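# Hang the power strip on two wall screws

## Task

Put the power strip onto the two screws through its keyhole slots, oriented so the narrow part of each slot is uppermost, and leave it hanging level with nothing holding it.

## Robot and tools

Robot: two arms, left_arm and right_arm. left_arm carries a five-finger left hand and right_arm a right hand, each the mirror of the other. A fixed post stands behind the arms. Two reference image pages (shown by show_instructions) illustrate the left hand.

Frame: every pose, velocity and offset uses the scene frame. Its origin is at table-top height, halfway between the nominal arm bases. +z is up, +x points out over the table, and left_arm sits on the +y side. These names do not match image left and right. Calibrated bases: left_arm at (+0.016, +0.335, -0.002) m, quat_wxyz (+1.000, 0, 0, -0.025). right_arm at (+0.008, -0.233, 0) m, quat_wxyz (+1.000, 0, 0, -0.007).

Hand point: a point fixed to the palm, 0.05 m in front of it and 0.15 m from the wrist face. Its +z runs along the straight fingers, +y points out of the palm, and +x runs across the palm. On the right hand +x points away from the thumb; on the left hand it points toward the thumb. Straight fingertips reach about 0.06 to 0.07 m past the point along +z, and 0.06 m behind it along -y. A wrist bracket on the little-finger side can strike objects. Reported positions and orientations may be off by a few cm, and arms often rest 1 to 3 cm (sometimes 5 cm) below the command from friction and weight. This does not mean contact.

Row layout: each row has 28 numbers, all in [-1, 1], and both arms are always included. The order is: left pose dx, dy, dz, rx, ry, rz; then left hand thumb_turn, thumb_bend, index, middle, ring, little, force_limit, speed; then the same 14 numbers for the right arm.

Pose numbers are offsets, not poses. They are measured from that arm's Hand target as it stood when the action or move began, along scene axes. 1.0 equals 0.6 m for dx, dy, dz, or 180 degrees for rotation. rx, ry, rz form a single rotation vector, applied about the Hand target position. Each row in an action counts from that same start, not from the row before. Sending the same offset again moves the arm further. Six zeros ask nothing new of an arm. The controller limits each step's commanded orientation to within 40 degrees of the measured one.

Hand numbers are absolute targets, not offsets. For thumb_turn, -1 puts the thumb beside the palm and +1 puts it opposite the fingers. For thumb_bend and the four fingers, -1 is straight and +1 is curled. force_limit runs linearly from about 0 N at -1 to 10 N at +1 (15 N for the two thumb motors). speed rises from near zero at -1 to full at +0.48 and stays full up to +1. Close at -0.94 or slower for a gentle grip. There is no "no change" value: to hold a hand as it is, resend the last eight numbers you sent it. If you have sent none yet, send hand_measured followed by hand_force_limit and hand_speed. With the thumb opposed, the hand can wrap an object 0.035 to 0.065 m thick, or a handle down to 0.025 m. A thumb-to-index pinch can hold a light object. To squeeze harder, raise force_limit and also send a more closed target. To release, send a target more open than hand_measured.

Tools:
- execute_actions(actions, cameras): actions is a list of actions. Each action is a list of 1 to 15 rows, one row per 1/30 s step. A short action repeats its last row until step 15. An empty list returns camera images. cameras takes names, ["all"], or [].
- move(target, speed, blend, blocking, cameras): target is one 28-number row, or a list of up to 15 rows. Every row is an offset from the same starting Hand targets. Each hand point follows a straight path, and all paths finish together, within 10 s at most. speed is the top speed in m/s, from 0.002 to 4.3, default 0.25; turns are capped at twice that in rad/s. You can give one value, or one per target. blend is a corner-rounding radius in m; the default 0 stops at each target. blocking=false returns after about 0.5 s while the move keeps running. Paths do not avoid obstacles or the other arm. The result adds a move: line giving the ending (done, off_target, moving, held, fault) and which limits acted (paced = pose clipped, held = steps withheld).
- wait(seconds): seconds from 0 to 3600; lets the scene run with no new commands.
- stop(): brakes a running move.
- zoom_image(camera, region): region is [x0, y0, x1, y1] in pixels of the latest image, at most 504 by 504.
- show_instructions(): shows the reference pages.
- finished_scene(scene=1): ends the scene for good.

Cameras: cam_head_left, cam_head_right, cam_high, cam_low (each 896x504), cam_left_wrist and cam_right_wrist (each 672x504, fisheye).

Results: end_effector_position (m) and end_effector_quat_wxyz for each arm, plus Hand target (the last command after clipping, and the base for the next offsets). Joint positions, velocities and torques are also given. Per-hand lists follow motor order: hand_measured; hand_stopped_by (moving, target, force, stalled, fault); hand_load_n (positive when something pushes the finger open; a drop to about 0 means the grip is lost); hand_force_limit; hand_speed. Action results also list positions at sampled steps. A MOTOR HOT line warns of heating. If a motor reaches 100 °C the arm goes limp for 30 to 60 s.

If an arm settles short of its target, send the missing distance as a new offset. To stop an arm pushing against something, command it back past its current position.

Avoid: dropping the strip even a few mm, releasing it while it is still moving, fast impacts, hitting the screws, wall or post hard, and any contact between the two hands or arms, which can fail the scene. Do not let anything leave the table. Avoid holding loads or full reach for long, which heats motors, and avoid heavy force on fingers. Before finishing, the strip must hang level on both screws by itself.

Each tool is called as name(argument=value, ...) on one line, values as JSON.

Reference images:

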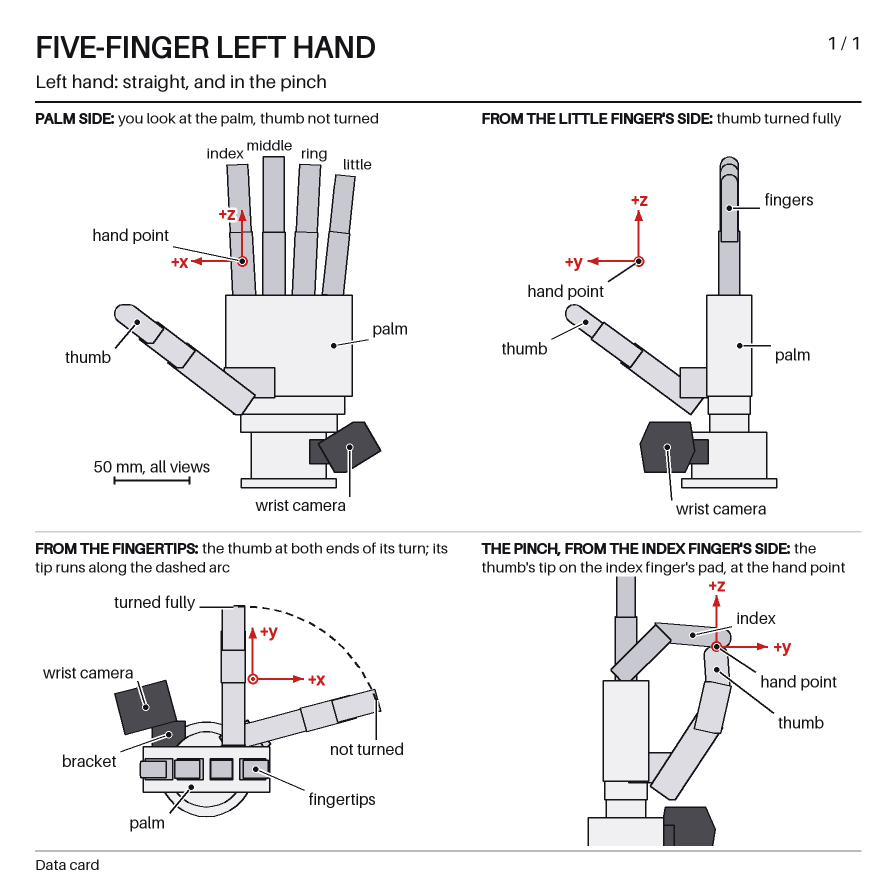

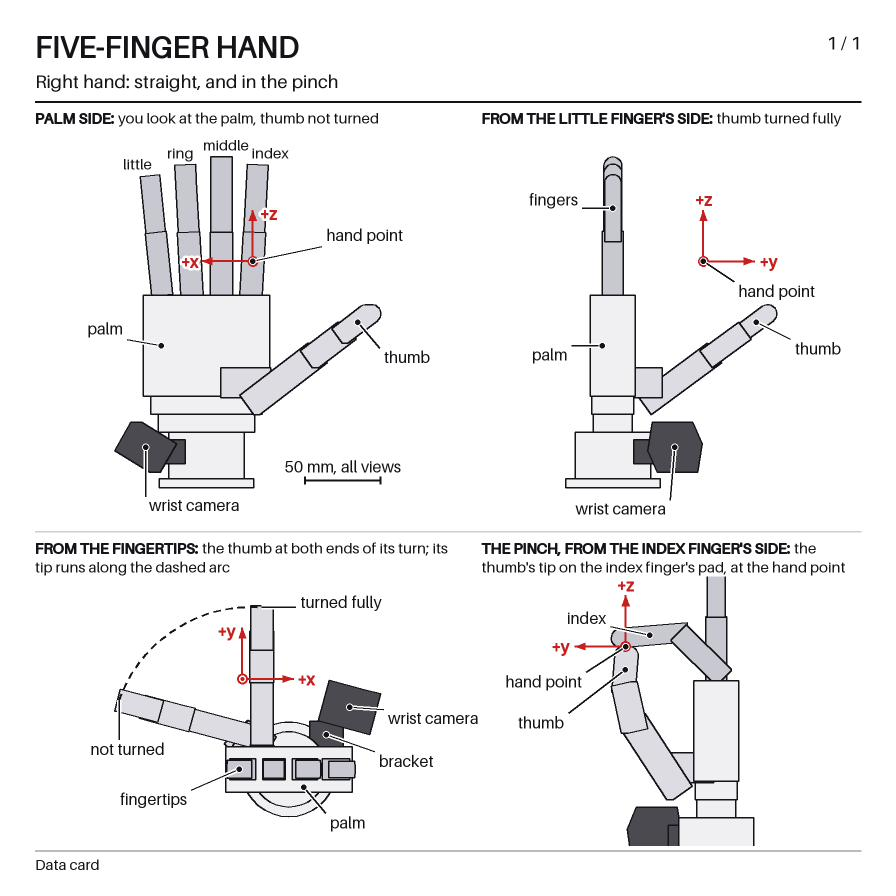

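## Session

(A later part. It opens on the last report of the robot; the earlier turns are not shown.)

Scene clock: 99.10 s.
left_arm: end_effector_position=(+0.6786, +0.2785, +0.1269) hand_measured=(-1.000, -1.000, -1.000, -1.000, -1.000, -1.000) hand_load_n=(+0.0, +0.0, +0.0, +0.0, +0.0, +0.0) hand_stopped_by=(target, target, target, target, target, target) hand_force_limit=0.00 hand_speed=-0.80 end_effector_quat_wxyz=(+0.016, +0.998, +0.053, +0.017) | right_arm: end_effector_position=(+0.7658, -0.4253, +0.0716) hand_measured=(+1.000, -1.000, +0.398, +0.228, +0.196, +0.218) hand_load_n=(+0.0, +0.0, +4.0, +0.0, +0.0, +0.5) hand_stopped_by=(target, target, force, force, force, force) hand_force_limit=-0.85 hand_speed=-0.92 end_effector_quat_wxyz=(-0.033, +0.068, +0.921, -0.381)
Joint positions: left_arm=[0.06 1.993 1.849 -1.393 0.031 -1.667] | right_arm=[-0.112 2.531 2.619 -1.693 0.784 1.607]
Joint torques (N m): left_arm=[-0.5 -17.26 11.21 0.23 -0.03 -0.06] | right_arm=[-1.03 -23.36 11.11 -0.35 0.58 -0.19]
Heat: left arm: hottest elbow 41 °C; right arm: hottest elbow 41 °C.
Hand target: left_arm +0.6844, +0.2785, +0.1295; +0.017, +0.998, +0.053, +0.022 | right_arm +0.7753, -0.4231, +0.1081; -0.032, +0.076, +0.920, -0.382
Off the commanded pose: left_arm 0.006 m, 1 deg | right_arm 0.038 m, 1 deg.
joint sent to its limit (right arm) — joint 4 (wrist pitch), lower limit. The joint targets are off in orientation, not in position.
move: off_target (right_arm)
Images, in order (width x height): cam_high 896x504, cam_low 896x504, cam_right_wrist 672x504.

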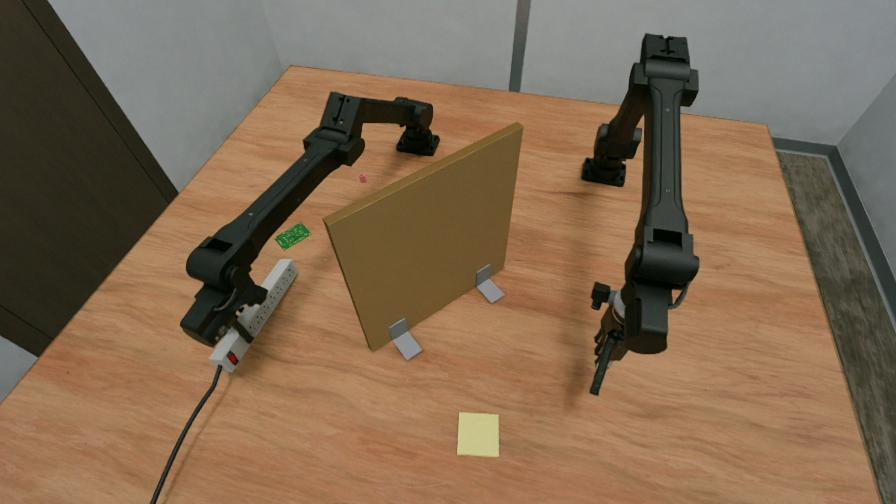

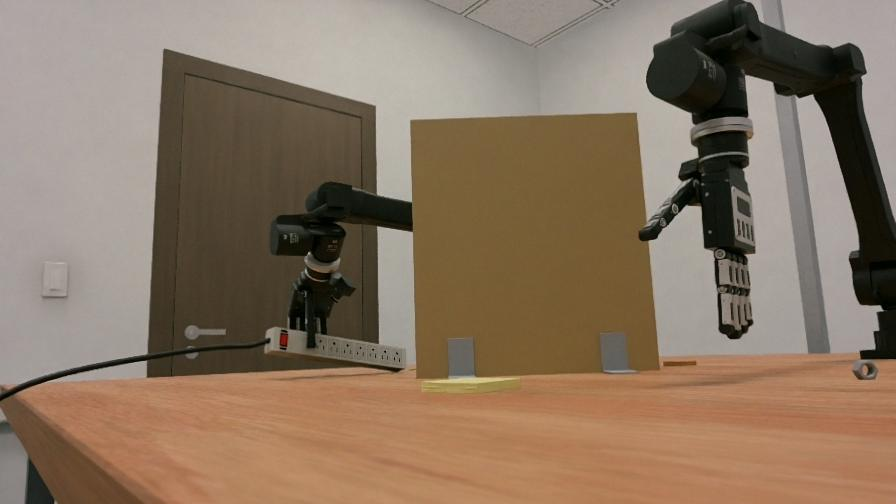

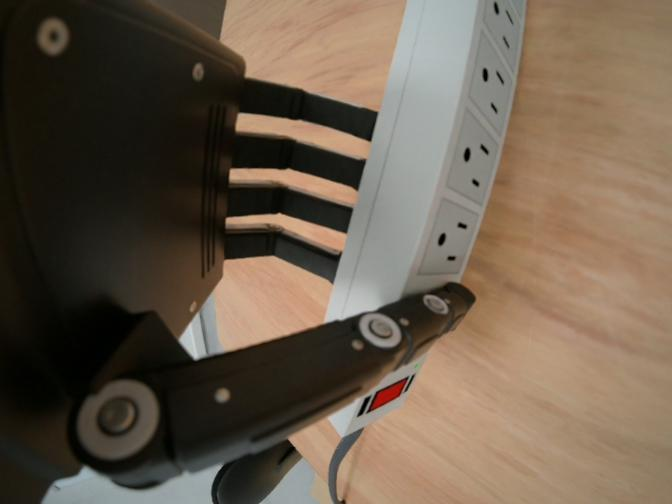

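move(target=[0,0,0,0,0,0,-1,-1,-1,-1,-1,-1,0,-0.8,0,0,-0.15,0,0,0,1,-1,0.8,0.8,0.6,0.6,-0.85,-0.92], speed=0.06, cameras=["cam_right_wrist","cam_low","cam_high"])

Scene clock: 104.13 s.
left_arm: end_effector_position=(+0.6786, +0.2785, +0.1269) hand_measured=(-1.000, -1.000, -1.000, -1.000, -1.000, -1.000) hand_load_n=(+0.0, +0.0, +0.0, +0.0, +0.0, +0.0) hand_stopped_by=(target, target, target, target, target, target) hand_force_limit=0.00 hand_speed=-0.80 end_effector_quat_wxyz=(+0.016, +0.998, +0.053, +0.017) | right_arm: end_effector_position=(+0.7753, -0.4262, +0.0367) hand_measured=(+1.000, -1.000, +0.398, +0.228, +0.196, +0.218) hand_load_n=(-1.0, +0.0, +3.5, +0.0, +0.0, +0.0) hand_stopped_by=(target, target, force, force, force, force) hand_force_limit=-0.85 hand_speed=-0.92 end_effector_quat_wxyz=(-0.026, +0.075, +0.921, -0.381)
Joint positions: left_arm=[0.06 1.993 1.849 -1.393 0.031 -1.667] | right_arm=[-0.111 2.561 2.585 -1.617 0.784 1.619]
Joint torques (N m): left_arm=[-0.38 -17.2 11.21 0.23 -0.03 -0.06] | right_arm=[-0.85 -19.9 7.25 0.39 0.59 0.07]
Heat: left arm: hottest elbow 41 °C; right arm: hottest elbow 41 °C.
Hand target: left_arm +0.6844, +0.2785, +0.1295; +0.017, +0.998, +0.053, +0.022 | right_arm +0.7753, -0.4231, +0.0181; -0.032, +0.076, +0.920, -0.382
Off the commanded pose: left_arm 0.006 m, 1 deg | right_arm 0.019 m, 1 deg.
move: off_target (right_arm)
Images, in order (width x height): cam_high 896x504, cam_low 896x504, cam_right_wrist 672x504.

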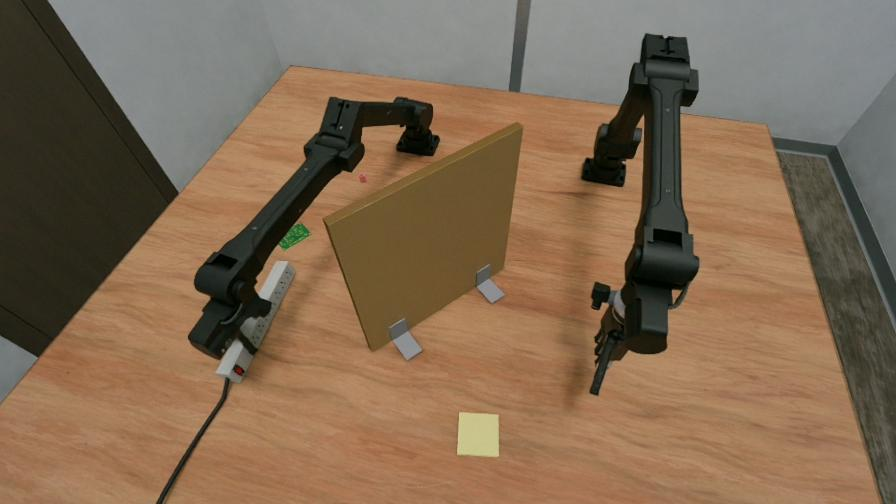

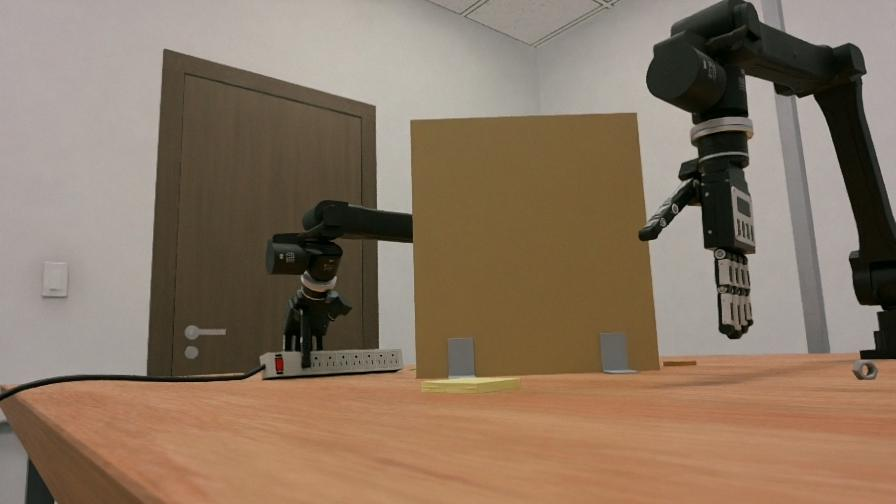

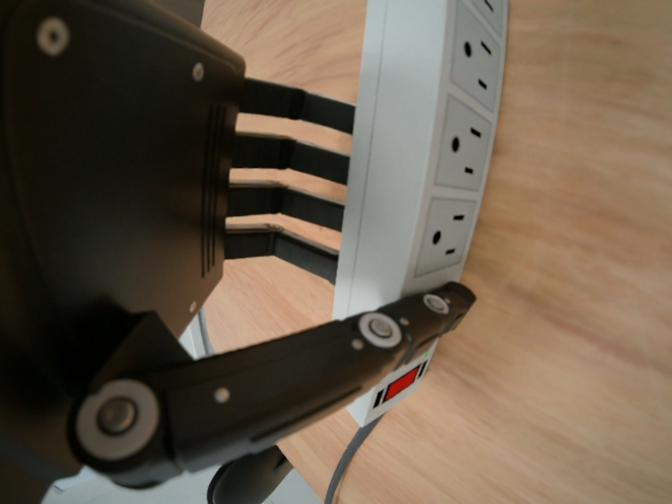

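move(target=[[0,0,0,0,0,0,-1,-1,-1,-1,-1,-1,0,-0.8,0,0,-0.02,0,0,0,1,-1,0.8,0.8,0.6,0.6,-0.85,-0.92],[0,0,0,0,0,0,-1,-1,-1,-1,-1,-1,0,-0.8,0,0,-0.02,0,0,0,1,-1,-0.2,-0.2,-0.2,-0.2,-0.85,-0.7]], speed=0.06, cameras=["cam_right_wrist","cam_low"])

Scene clock: 106.33 s.
left_arm: end_effector_position=(+0.6786, +0.2785, +0.1269) hand_measured=(-1.000, -1.000, -1.000, -1.000, -1.000, -1.000) hand_load_n=(+0.0, +0.0, -0.5, +0.0, +0.0, +0.0) hand_stopped_by=(target, target, target, target, target, target) hand_force_limit=0.00 hand_speed=-0.80 end_effector_quat_wxyz=(+0.016, +0.998, +0.053, +0.017) | right_arm: end_effector_position=(+0.7789, -0.4221, +0.0313) hand_measured=(+1.000, -1.000, -0.200, -0.200, -0.200, -0.200) hand_load_n=(+0.0, +0.0, +0.0, -2.5, +0.0, +0.0) hand_stopped_by=(target, target, target, target, target, target) hand_force_limit=-0.85 hand_speed=-0.70 end_effector_quat_wxyz=(-0.020, +0.074, +0.920, -0.385)
Joint positions: left_arm=[0.06 1.993 1.849 -1.393 0.031 -1.667] | right_arm=[-0.104 2.56 2.566 -1.591 0.791 1.621]
Joint torques (N m): left_arm=[-0.38 -17.08 11.18 0.16 -0.03 -0.08] | right_arm=[-1.49 -19.78 6.56 0.57 0.32 0.07]
Heat: left arm: hottest elbow 41 °C; right arm: hottest shoulder 40 °C.
Hand target: left_arm +0.6844, +0.2785, +0.1295; +0.017, +0.998, +0.053, +0.022 | right_arm +0.7753, -0.4231, +0.0062; -0.032, +0.076, +0.920, -0.382
Off the commanded pose: left_arm 0.006 m, 1 deg | right_arm 0.025 m, 1 deg.
move: off_target (right_arm); target 2's new numbers were sent with right_arm's hand 0.025 m and 1 deg from that target
Images, in order (width x height): cam_low 896x504, cam_right_wrist 672x504.

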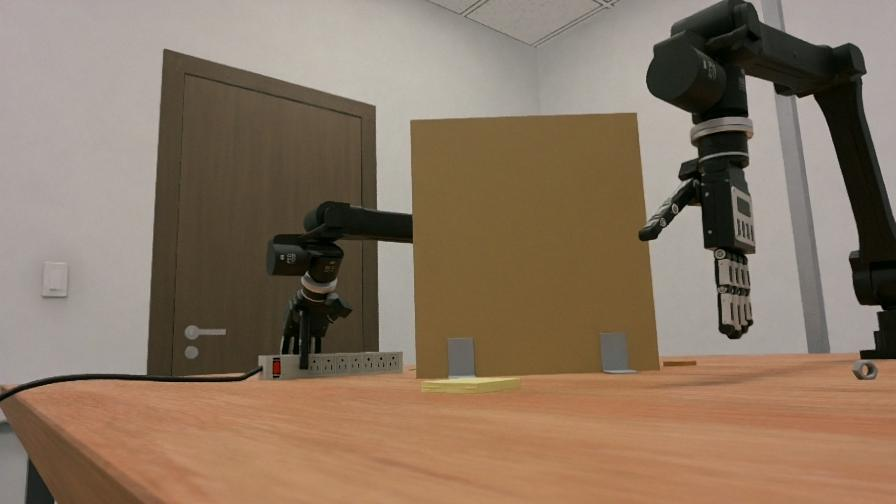

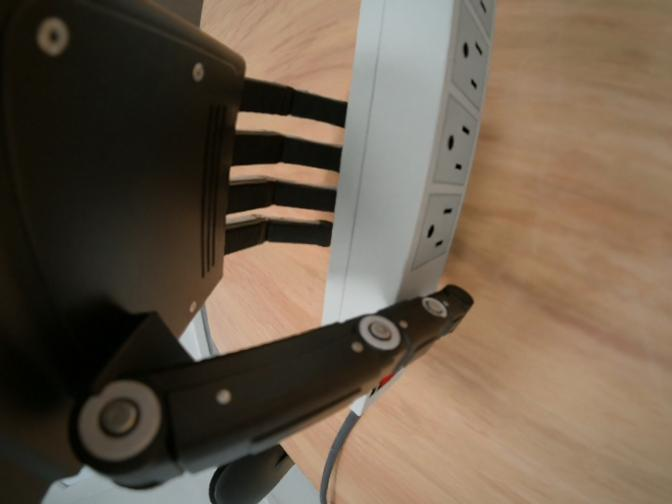

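move(target=[[0,0,0,0,0,0,-1,-1,-1,-1,-1,-1,0,-0.8,0,-0.0,0.14,0,0,0,1,-1,-0.3,-0.3,-0.3,-0.3,-0.85,-0.7],[0,0,0,0,0,0,-1,-1,-1,-1,-1,-1,0,-0.8,-0.12,0.018,0.14,0,0,0,1,-1,-0.3,-0.3,-0.3,-0.3,-0.85,-0.7],[0,0,0,0,0,0,-1,-1,-1,-1,-1,-1,0,-0.8,-0.12,0.018,0.045,0,0,0,1,-1,-0.3,-0.3,-0.3,-0.3,-0.85,-0.7]], speed=0.1, cameras=["cam_right_wrist","cam_low"])

Scene clock: 111.57 s.
left_arm: end_effector_position=(+0.6786, +0.2785, +0.1269) hand_measured=(-1.000, -1.000, -1.000, -1.000, -1.000, -1.000) hand_load_n=(-0.5, +0.0, +0.0, +0.0, +0.0, +0.0) hand_stopped_by=(target, target, target, target, target, target) hand_force_limit=0.00 hand_speed=-0.80 end_effector_quat_wxyz=(+0.016, +0.998, +0.053, +0.017) | right_arm: end_effector_position=(+0.7061, -0.4119, +0.0527) hand_measured=(+1.000, -1.000, -0.300, -0.300, -0.300, -0.300) hand_load_n=(+0.0, +0.0, -0.5, +0.0, +0.0, +0.0) hand_stopped_by=(target, target, target, target, target, target) hand_force_limit=-0.85 hand_speed=-0.70 end_effector_quat_wxyz=(-0.023, +0.074, +0.920, -0.383)
Joint positions: left_arm=[0.06 1.993 1.849 -1.393 0.031 -1.667] | right_arm=[-0.102 2.247 2.043 -1.39 0.787 1.625]
Joint torques (N m): left_arm=[-0.26 -17.32 11.1 0.18 -0.03 -0.07] | right_arm=[-1.2 -17.44 6.67 0.57 0.48 0.06]
Heat: left arm: hottest elbow 41 °C; right arm: hottest shoulder 40 °C.
Hand target: left_arm +0.6844, +0.2785, +0.1295; +0.017, +0.998, +0.053, +0.022 | right_arm +0.7033, -0.4122, +0.0333; -0.032, +0.076, +0.920, -0.382
Off the commanded pose: left_arm 0.006 m, 1 deg | right_arm 0.020 m, 1 deg.
move: off_target (right_arm)
Images, in order (width x height): cam_low 896x504, cam_right_wrist 672x504.

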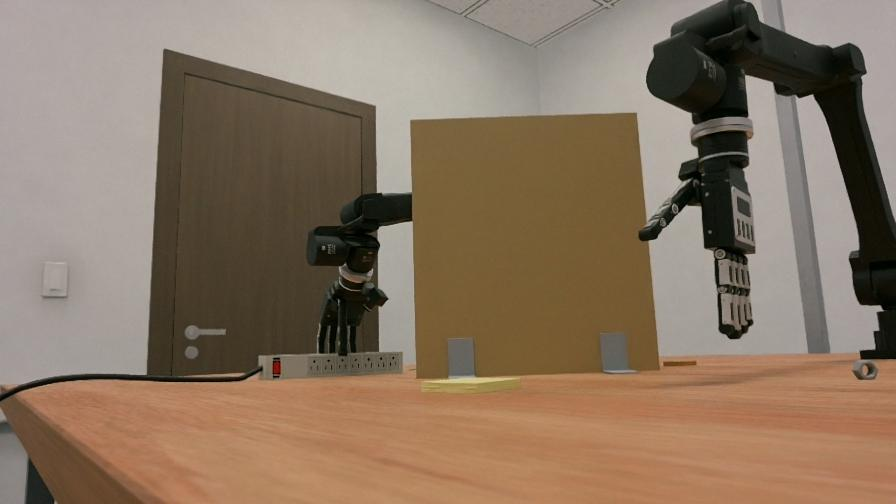

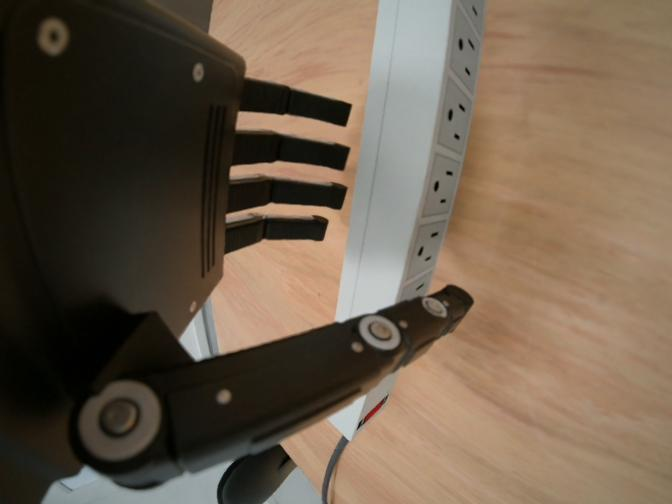

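move(target=[0,0,0,0,0,0,-1,-1,-1,-1,-1,-1,0,-0.8,-0.02,0.004,-0.042,0,0,0,1,-1,-0.3,-0.3,-0.3,-0.3,-0.85,-0.7], speed=0.08, cameras=["cam_right_wrist","cam_low"])

Scene clock: 113.60 s.
left_arm: end_effector_position=(+0.6786, +0.2785, +0.1269) hand_measured=(-1.000, -1.000, -1.000, -1.000, -1.000, -1.000) hand_load_n=(+0.0, +0.0, +0.0, +0.0, +0.0, +0.0) hand_stopped_by=(target, target, target, target, target, target) hand_force_limit=0.00 hand_speed=-0.80 end_effector_quat_wxyz=(+0.016, +0.998, +0.053, +0.017) | right_arm: end_effector_position=(+0.6978, -0.4126, +0.0300) hand_measured=(+1.000, -1.000, -0.300, -0.300, -0.300, -0.300) hand_load_n=(+0.0, +0.0, +0.0, +0.0, +0.0, +0.5) hand_stopped_by=(target, target, target, target, target, target) hand_force_limit=-0.85 hand_speed=-0.70 end_effector_quat_wxyz=(-0.021, +0.076, +0.919, -0.387)
Joint positions: left_arm=[0.06 1.993 1.849 -1.393 0.031 -1.667] | right_arm=[-0.102 2.238 1.962 -1.317 0.796 1.629]
Joint torques (N m): left_arm=[-0.38 -17.49 11.17 0.24 -0.06 -0.07] | right_arm=[-1.32 -17.44 5.53 0.76 0.1 0.05]
Heat: left arm: hottest elbow 41 °C; right arm: hottest shoulder 40 °C.
Hand target: left_arm +0.6844, +0.2785, +0.1295; +0.017, +0.998, +0.053, +0.022 | right_arm +0.6913, -0.4098, +0.0080; -0.031, +0.076, +0.920, -0.382
Off the commanded pose: left_arm 0.006 m, 1 deg | right_arm 0.023 m, 1 deg.
move: off_target (right_arm)
Images, in order (width x height): cam_low 896x504, cam_right_wrist 672x504.

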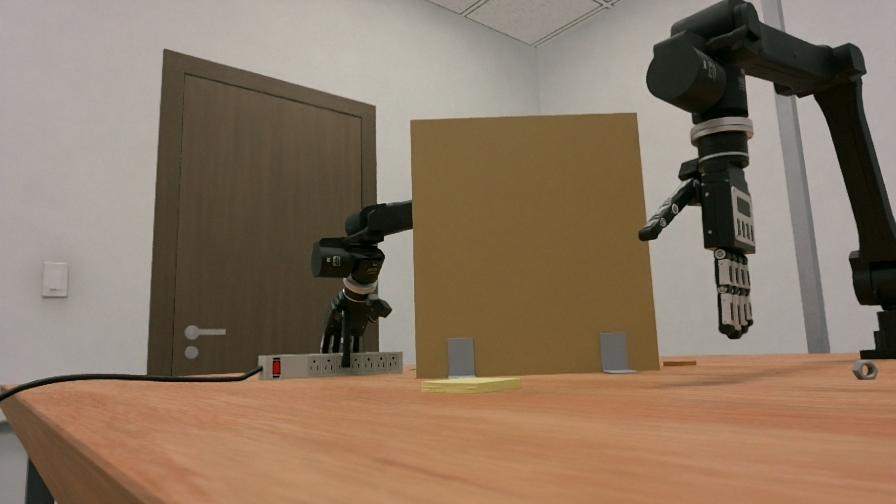

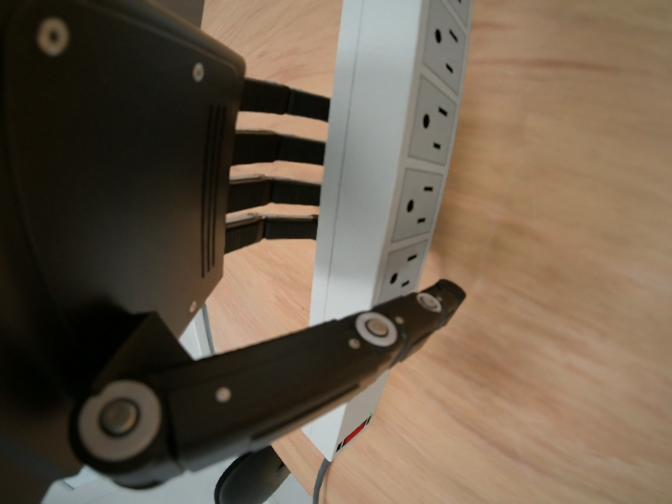

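zoom_image(camera="cam_low", region=[240, 300, 420, 400])

Scaled by 2.800 from the camera's image (finer frame: 1280x720).

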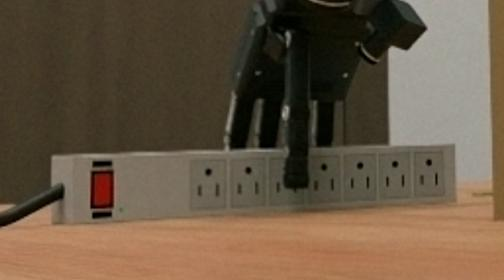

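move(target=[0,0,0,0,0,0,-1,-1,-1,-1,-1,-1,0,-0.8,0,0,0,0,0,0,1,-1,0.6,0.6,-0.2,-0.2,-0.2,-0.9], cameras=["cam_right_wrist","cam_low"], speed=0.08)

Scene clock: 120.93 s.
left_arm: end_effector_position=(+0.6786, +0.2785, +0.1269) hand_measured=(-1.000, -1.000, -1.000, -1.000, -1.000, -1.000) hand_load_n=(+0.0, +0.0, +0.0, +0.0, +0.0, +0.0) hand_stopped_by=(target, target, target, target, target, target) hand_force_limit=0.00 hand_speed=-0.80 end_effector_quat_wxyz=(+0.016, +0.998, +0.053, +0.017) | right_arm: end_effector_position=(+0.6968, -0.4127, +0.0271) hand_measured=(+1.000, -1.000, +0.368, +0.210, -0.200, -0.200) hand_load_n=(+0.0, +0.5, +4.5, +3.0, +0.0, +0.0) hand_stopped_by=(target, target, force, force, target, target) hand_force_limit=-0.20 hand_speed=-0.90 end_effector_quat_wxyz=(-0.021, +0.077, +0.919, -0.386)
Joint positions: left_arm=[0.06 1.993 1.849 -1.393 0.031 -1.667] | right_arm=[-0.103 2.238 1.955 -1.31 0.793 1.63]
Joint torques (N m): left_arm=[-0.21 -16.97 11.25 0.28 -0.02 -0.07] | right_arm=[-1.08 -17.49 6.09 0.53 0.21 0.04]
Heat: left arm: hottest elbow 41 °C; right arm: hottest shoulder 40 °C.
Hand target: left_arm +0.6844, +0.2785, +0.1295; +0.017, +0.998, +0.053, +0.022 | right_arm +0.6913, -0.4098, +0.0079; -0.032, +0.076, +0.921, -0.382
Off the commanded pose: left_arm 0.006 m, 1 deg | right_arm 0.020 m, 1 deg.
move: done
Images, in order (width x height): cam_low 896x504, cam_right_wrist 672x504.

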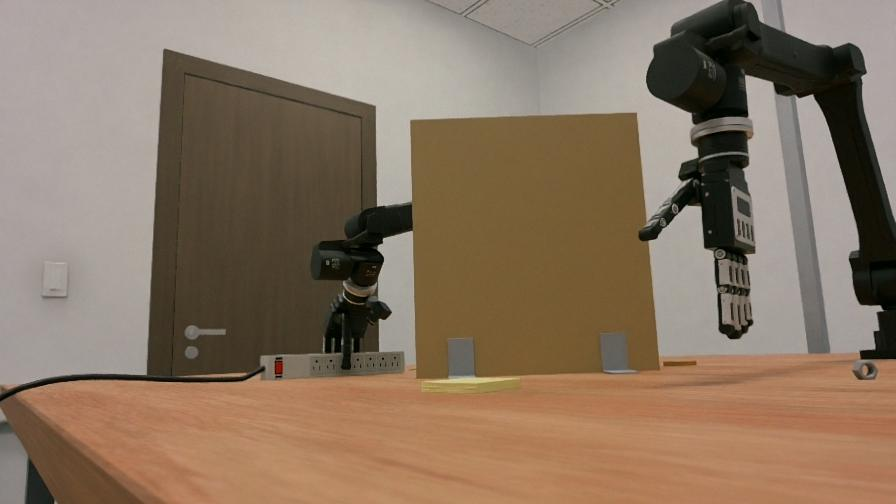

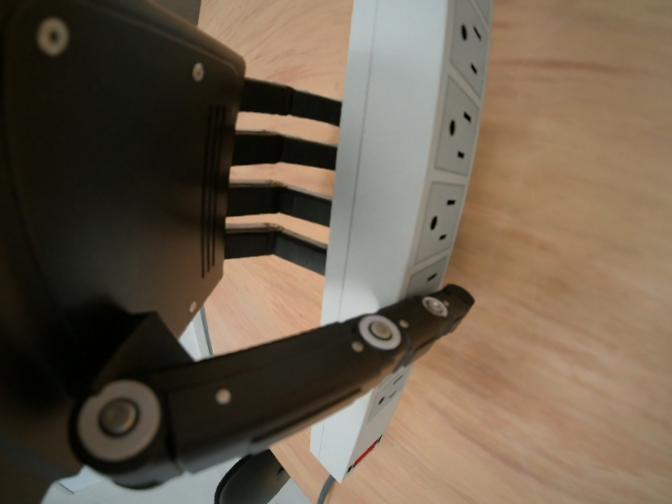

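move(target=[0,0,0,0,0,0,-1,-1,-1,-1,-1,-1,0,-0.8,0,0,0,0,0,0,1,-1,0.8,0.8,-0.2,-0.2,0.5,-0.88], speed=0.08)

move(target=[0,0,0,0,0,0,-1,-1,-1,-1,-1,-1,0,-0.8,0,0,0,0,0,0,1,-1,0.8,0.8,0.6,0.6,-0.6,-0.92], speed=0.08, cameras=["cam_right_wrist"])

Scene clock: 121.87 s.
left_arm: end_effector_position=(+0.6786, +0.2785, +0.1269) hand_measured=(-1.000, -1.000, -1.000, -1.000, -1.000, -1.000) hand_load_n=(+0.0, +0.0, +0.0, +0.0, +0.0, +0.0) hand_stopped_by=(target, target, target, target, target, target) hand_force_limit=0.00 hand_speed=-0.80 end_effector_quat_wxyz=(+0.016, +0.998, +0.053, +0.017) | right_arm: end_effector_position=(+0.6971, -0.4127, +0.0271) hand_measured=(+1.000, -1.000, +0.400, +0.252, -0.200, -0.200) hand_load_n=(+0.5, +0.5, +7.5, +6.5, +0.0, +0.0) hand_stopped_by=(target, target, force, force, target, target) hand_force_limit=0.50 hand_speed=-0.88 end_effector_quat_wxyz=(-0.021, +0.077, +0.919, -0.385)
Joint positions: left_arm=[0.06 1.993 1.849 -1.393 0.031 -1.667] | right_arm=[-0.103 2.238 1.955 -1.309 0.792 1.63]
Joint torques (N m): left_arm=[-0.38 -17.2 11.22 0.2 -0.04 -0.07] | right_arm=[-1.14 -17.49 6.08 0.44 0.22 0.03]
Heat: left arm: hottest elbow 41 °C; right arm: hottest shoulder 40 °C.
Hand target: left_arm +0.6844, +0.2785, +0.1295; +0.017, +0.998, +0.053, +0.022 | right_arm +0.6913, -0.4098, +0.0079; -0.032, +0.076, +0.921, -0.382
Off the commanded pose: left_arm 0.006 m, 1 deg | right_arm 0.020 m, 1 deg.
move: done

Scene clock: 124.40 s.
left_arm: end_effector_position=(+0.6786, +0.2785, +0.1269) hand_measured=(-1.000, -1.000, -1.000, -1.000, -1.000, -1.000) hand_load_n=(+0.0, +0.0, +0.0, +0.0, +0.0, +0.0) hand_stopped_by=(target, target, target, target, target, target) hand_force_limit=0.00 hand_speed=-0.80 end_effector_quat_wxyz=(+0.016, +0.998, +0.053, +0.017) | right_arm: end_effector_position=(+0.6971, -0.4126, +0.0270) hand_measured=(+1.000, -1.000, +0.400, +0.252, +0.254, +0.308) hand_load_n=(+1.5, +1.0, +7.0, +2.0, +0.5, +2.0) hand_stopped_by=(target, target, force, force, force, force) hand_force_limit=-0.60 hand_speed=-0.92 end_effector_quat_wxyz=(-0.021, +0.077, +0.919, -0.385)
Joint positions: left_arm=[0.06 1.993 1.849 -1.393 0.031 -1.667] | right_arm=[-0.103 2.238 1.955 -1.309 0.792 1.63]
Joint torques (N m): left_arm=[-0.44 -17.14 11.22 0.27 -0.02 -0.07] | right_arm=[-1.2 -17.44 6.04 0.42 0.24 0.03]
Heat: left arm: hottest elbow 41 °C; right arm: hottest shoulder 40 °C.
Hand target: left_arm +0.6844, +0.2785, +0.1295; +0.017, +0.998, +0.053, +0.022 | right_arm +0.6913, -0.4098, +0.0079; -0.032, +0.076, +0.921, -0.382
Off the commanded pose: left_arm 0.006 m, 1 deg | right_arm 0.020 m, 1 deg.
move: done

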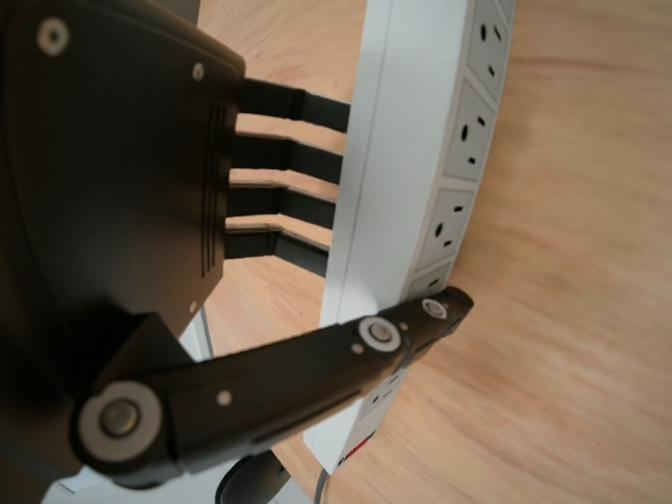

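Lift slightly.

move(target=[0,0,0,0,0,0,-1,-1,-1,-1,-1,-1,0,-0.8,0,0,0.16,0,0,0,1,-1,0.8,0.8,0.6,0.6,-0.6,-0.92], speed=0.06, cameras=["cam_right_wrist","cam_low","cam_high"])

Scene clock: 126.80 s.
left_arm: end_effector_position=(+0.6786, +0.2785, +0.1269) hand_measured=(-1.000, -1.000, -1.000, -1.000, -1.000, -1.000) hand_load_n=(+0.0, +0.0, +0.0, +0.0, +0.0, +0.0) hand_stopped_by=(target, target, target, target, target, target) hand_force_limit=0.00 hand_speed=-0.80 end_effector_quat_wxyz=(+0.016, +0.998, +0.053, +0.017) | right_arm: end_effector_position=(+0.6788, -0.4087, +0.0852) hand_measured=(+1.000, -1.000, +0.400, +0.252, +0.254, +0.308) hand_load_n=(+0.0, +0.0, +0.0, +0.0, +0.0, +0.0) hand_stopped_by=(target, target, force, force, force, force) hand_force_limit=-0.60 hand_speed=-0.92 end_effector_quat_wxyz=(-0.050, +0.067, +0.921, -0.381)
Joint positions: left_arm=[0.06 1.993 1.849 -1.393 0.031 -1.667] | right_arm=[-0.103 2.189 2.031 -1.5 0.784 1.637]
Joint torques (N m): left_arm=[-0.5 -17.08 11.22 0.2 -0.03 -0.08] | right_arm=[-1.2 -18.55 10.82 -0.32 0.56 -0.02]
Heat: left arm: hottest elbow 41 °C; right arm: hottest shoulder 40 °C.
Hand target: left_arm +0.6844, +0.2785, +0.1295; +0.017, +0.998, +0.053, +0.022 | right_arm +0.6913, -0.4098, +0.1038; -0.032, +0.076, +0.921, -0.382
Off the commanded pose: left_arm 0.006 m, 1 deg | right_arm 0.023 m, 2 deg.
move: off_target (right_arm)
Images, in order (width x height): cam_high 896x504, cam_low 896x504, cam_right_wrist 672x504.

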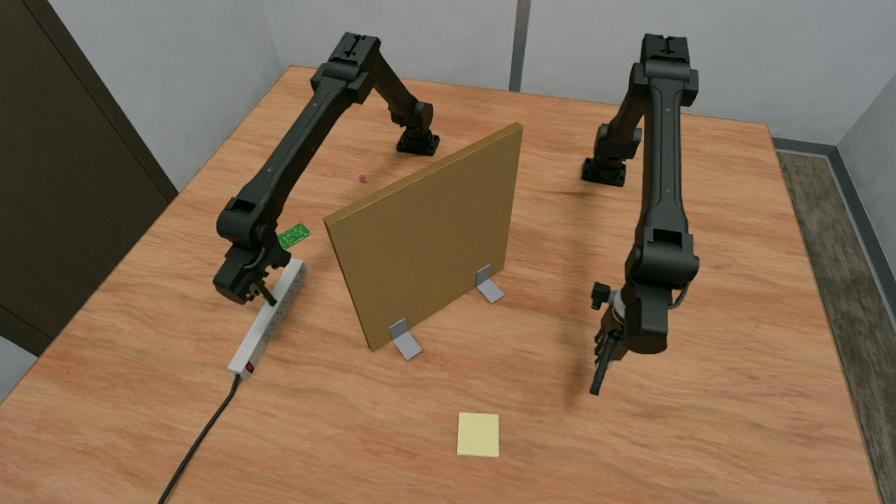

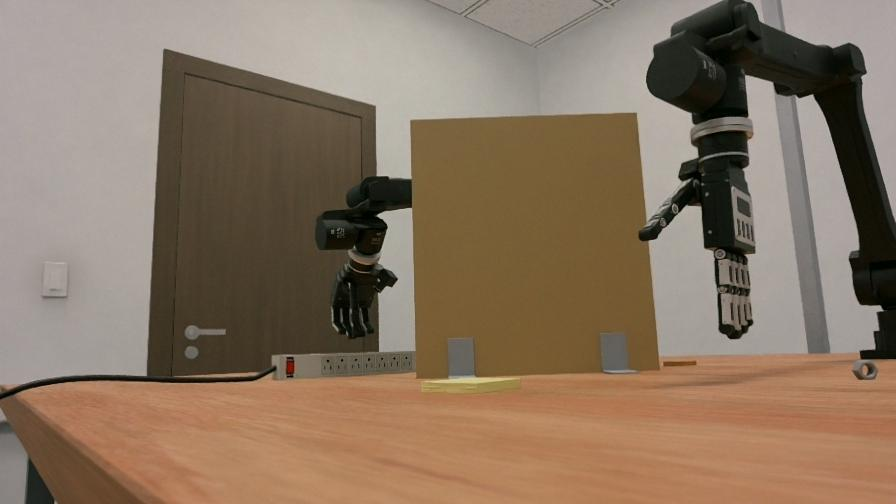

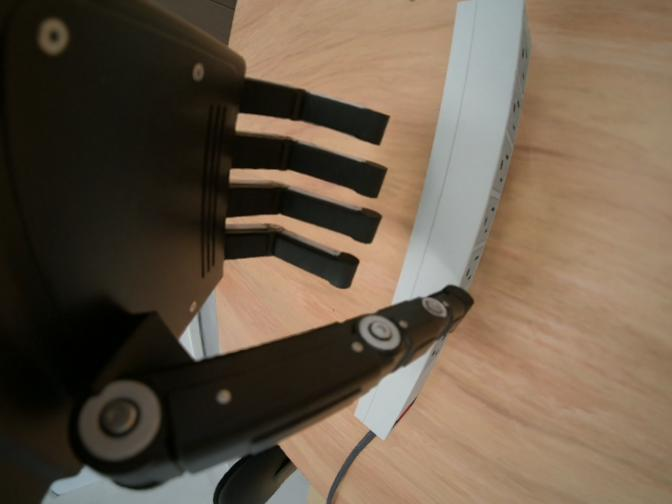

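move(target=[0,0,0,0,0,0,-1,-1,-1,-1,-1,-1,0,-0.8,0.0,0.026,0.0,-0.05,0.0075,-0.028,1,-1,-0.3,-0.3,-0.3,-0.3,-0.6,-0.5], speed=0.1, cameras=["cam_right_wrist","cam_low","cam_high"])

Scene clock: 131.27 s.
left_arm: end_effector_position=(+0.6786, +0.2785, +0.1269) hand_measured=(-1.000, -1.000, -1.000, -1.000, -1.000, -1.000) hand_load_n=(+0.0, +0.0, +0.0, +0.0, +0.0, +0.0) hand_stopped_by=(target, target, target, target, target, target) hand_force_limit=0.00 hand_speed=-0.80 end_effector_quat_wxyz=(+0.016, +0.998, +0.053, +0.017) | right_arm: end_effector_position=(+0.6788, -0.3950, +0.1014) hand_measured=(+1.000, -1.000, -0.300, -0.300, -0.300, -0.300) hand_load_n=(+0.0, +0.0, +0.0, +0.0, +0.0, +0.0) hand_stopped_by=(target, target, target, target, target, target) hand_force_limit=-0.60 hand_speed=-0.50 end_effector_quat_wxyz=(-0.057, +0.103, +0.885, -0.450)
Joint positions: left_arm=[0.06 1.993 1.849 -1.393 0.031 -1.667] | right_arm=[-0.04 2.244 2.117 -1.694 0.918 1.872]
Joint torques (N m): left_arm=[-0.32 -17.38 11.12 0.27 -0.03 -0.06] | right_arm=[-1.03 -16.91 10.81 -0.66 0.69 0.05]
Heat: left arm: hottest elbow 41 °C; right arm: hottest shoulder 40 °C.
Hand target: left_arm +0.6844, +0.2785, +0.1295; +0.017, +0.998, +0.053, +0.022 | right_arm +0.6913, -0.3940, +0.1038; -0.053, +0.114, +0.883, -0.452
Off the commanded pose: left_arm 0.006 m, 1 deg | right_arm 0.013 m, 1 deg.
joint sent to its limit (right arm) — joint 4 (wrist pitch), lower limit. The joint targets still meet the commanded pose.
move: off_target (right_arm)
Images, in order (width x height): cam_high 896x504, cam_low 896x504, cam_right_wrist 672x504.

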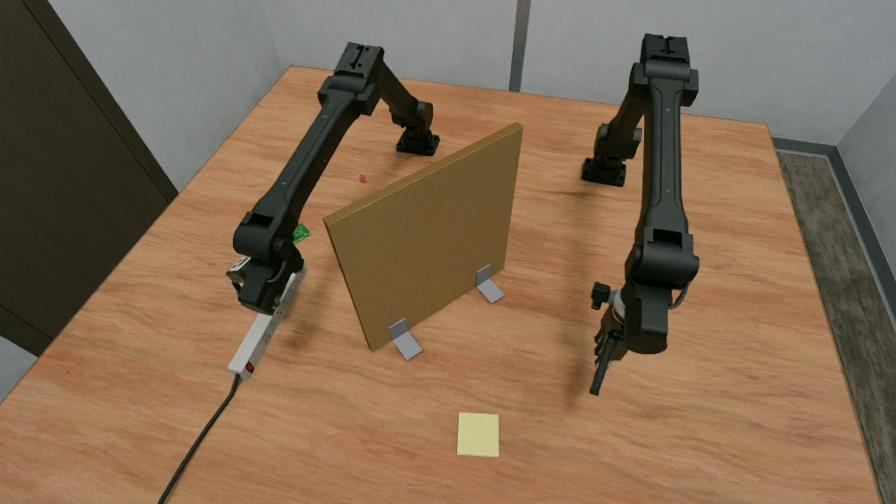

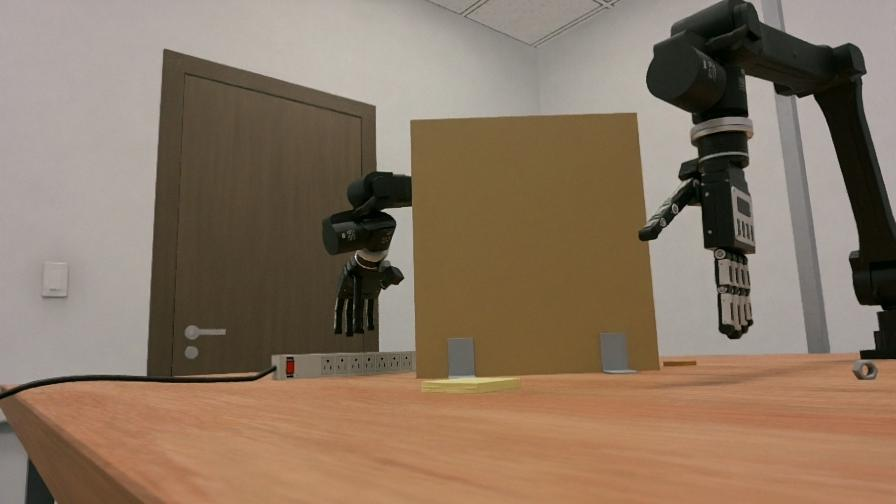

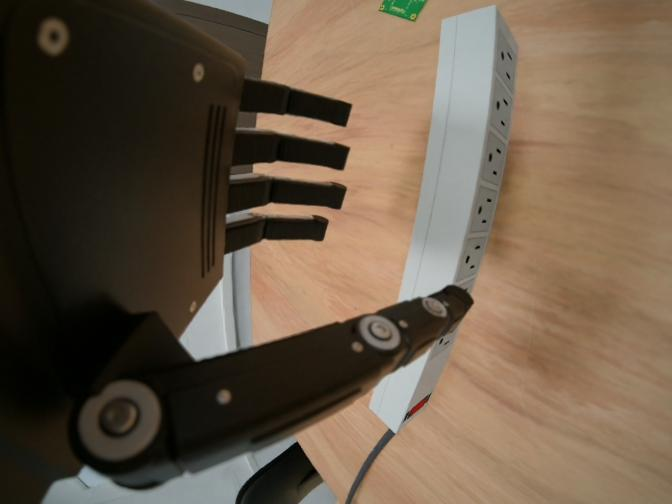

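move(target=[0,0,0,0,0,0,-1,-1,-1,-1,-1,-1,0,-0.8,0.018,-0.025,-0.053,0.0755,-0.018,0,1,-1,0,0,0,0,-0.6,-0.5], speed=0.1, cameras=["cam_right_wrist","cam_low","cam_high"])

Scene clock: 140.57 s.
left_arm: end_effector_position=(+0.6786, +0.2785, +0.1269) hand_measured=(-1.000, -1.000, -1.000, -1.000, -1.000, -1.000) hand_load_n=(+0.0, +0.0, +0.0, +0.0, +0.0, -0.5) hand_stopped_by=(target, target, target, target, target, target) hand_force_limit=0.00 hand_speed=-0.80 end_effector_quat_wxyz=(+0.016, +0.998, +0.053, +0.017) | right_arm: end_effector_position=(+0.6931, -0.4051, +0.0759) hand_measured=(+1.000, -1.000, +0.000, +0.000, +0.000, +0.000) hand_load_n=(+0.0, +0.0, +0.0, +0.0, +0.0, +0.0) hand_stopped_by=(target, target, target, target, target, target) hand_force_limit=-0.60 hand_speed=-0.50 end_effector_quat_wxyz=(-0.045, +0.122, +0.930, -0.343)
Joint positions: left_arm=[0.06 1.993 1.849 -1.393 0.031 -1.667] | right_arm=[-0.113 2.244 2.117 -1.558 0.698 1.746]
Joint torques (N m): left_arm=[-0.5 -17.14 11.14 0.18 -0.04 -0.06] | right_arm=[-1.67 -17.08 9.91 0.29 0.33 -0.2]
Heat: left arm: hottest elbow 42 °C; right arm: hottest elbow 41 °C.
Hand target: left_arm +0.6844, +0.2785, +0.1295; +0.017, +0.998, +0.053, +0.022 | right_arm +0.7021, -0.4092, +0.0720; -0.041, +0.120, +0.931, -0.341
Off the commanded pose: left_arm 0.006 m, 1 deg | right_arm 0.011 m, 1 deg.
move: off_target (right_arm)
Images, in order (width x height): cam_high 896x504, cam_low 896x504, cam_right_wrist 672x504.

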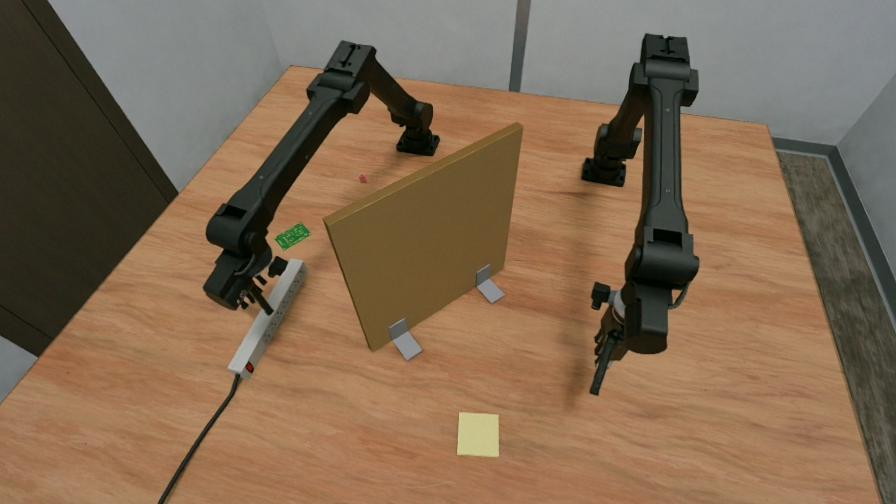

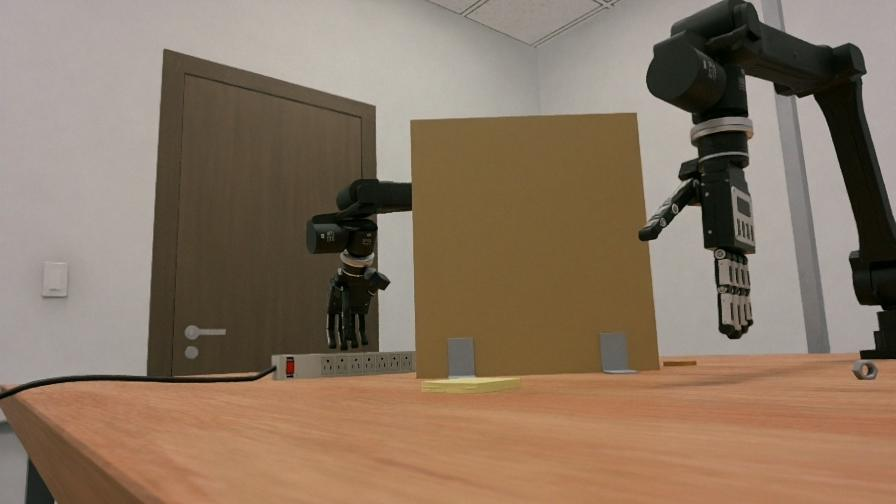

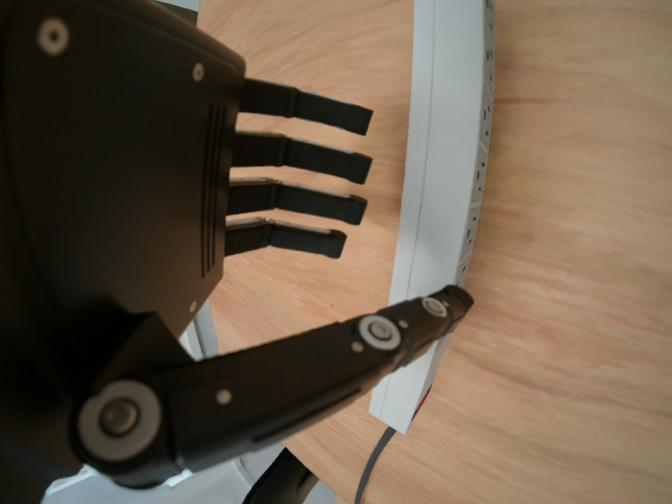

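move(target=[[0,0,0,0,0,0,-1,-1,-1,-1,-1,-1,0,-0.8,0,0.02,0,0,0,0,1,-1,0,0,0,0,-0.6,-0.5],[0,0,0,0,0,0,-1,-1,-1,-1,-1,-1,0,-0.8,0,0.02,-0.055,0,0,0,1,-1,0,0,0,0,-0.6,-0.5]], speed=0.08, cameras=["cam_right_wrist","cam_low"])

Scene clock: 143.97 s.
left_arm: end_effector_position=(+0.6786, +0.2785, +0.1269) hand_measured=(-1.000, -1.000, -1.000, -1.000, -1.000, -1.000) hand_load_n=(+0.0, +0.0, +0.0, +0.0, +0.0, +0.0) hand_stopped_by=(target, target, target, target, target, target) hand_force_limit=0.00 hand_speed=-0.80 end_effector_quat_wxyz=(+0.016, +0.998, +0.053, +0.017) | right_arm: end_effector_position=(+0.7038, -0.4034, +0.0626) hand_measured=(+1.000, -1.000, +0.000, +0.000, +0.000, +0.000) hand_load_n=(+0.0, +0.5, +0.0, +0.0, +0.0, +0.0) hand_stopped_by=(target, target, target, target, target, target) hand_force_limit=-0.60 hand_speed=-0.50 end_effector_quat_wxyz=(-0.029, +0.125, +0.931, -0.342)
Joint positions: left_arm=[0.06 1.993 1.849 -1.393 0.031 -1.667] | right_arm=[-0.109 2.256 2.103 -1.499 0.697 1.745]
Joint torques (N m): left_arm=[-0.26 -17.32 11.18 0.23 -0.03 -0.05] | right_arm=[-0.85 -17.03 6.65 0.46 0.33 -0.01]
Heat: left arm: hottest elbow 42 °C; right arm: hottest elbow 41 °C.
Hand target: left_arm +0.6844, +0.2785, +0.1295; +0.017, +0.998, +0.053, +0.022 | right_arm +0.7021, -0.3971, +0.0391; -0.041, +0.120, +0.931, -0.341
Off the commanded pose: left_arm 0.006 m, 1 deg | right_arm 0.024 m, 2 deg.
move: off_target (right_arm)
Images, in order (width x height): cam_low 896x504, cam_right_wrist 672x504.

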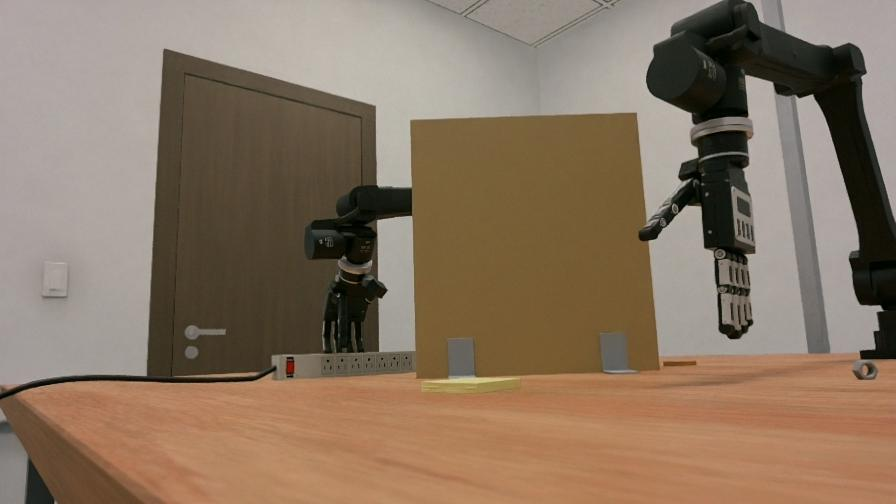

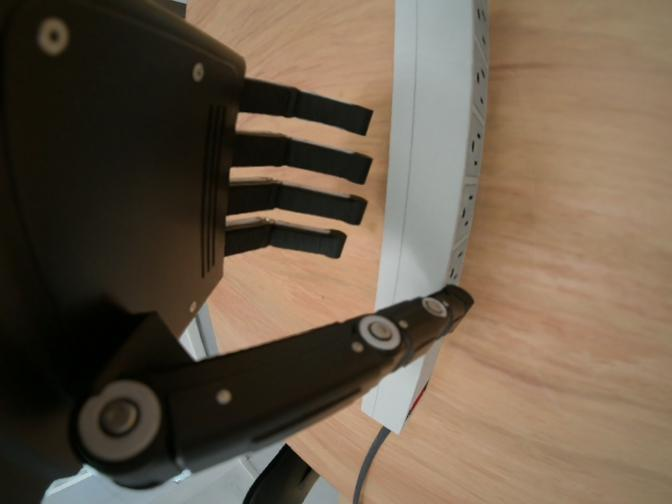

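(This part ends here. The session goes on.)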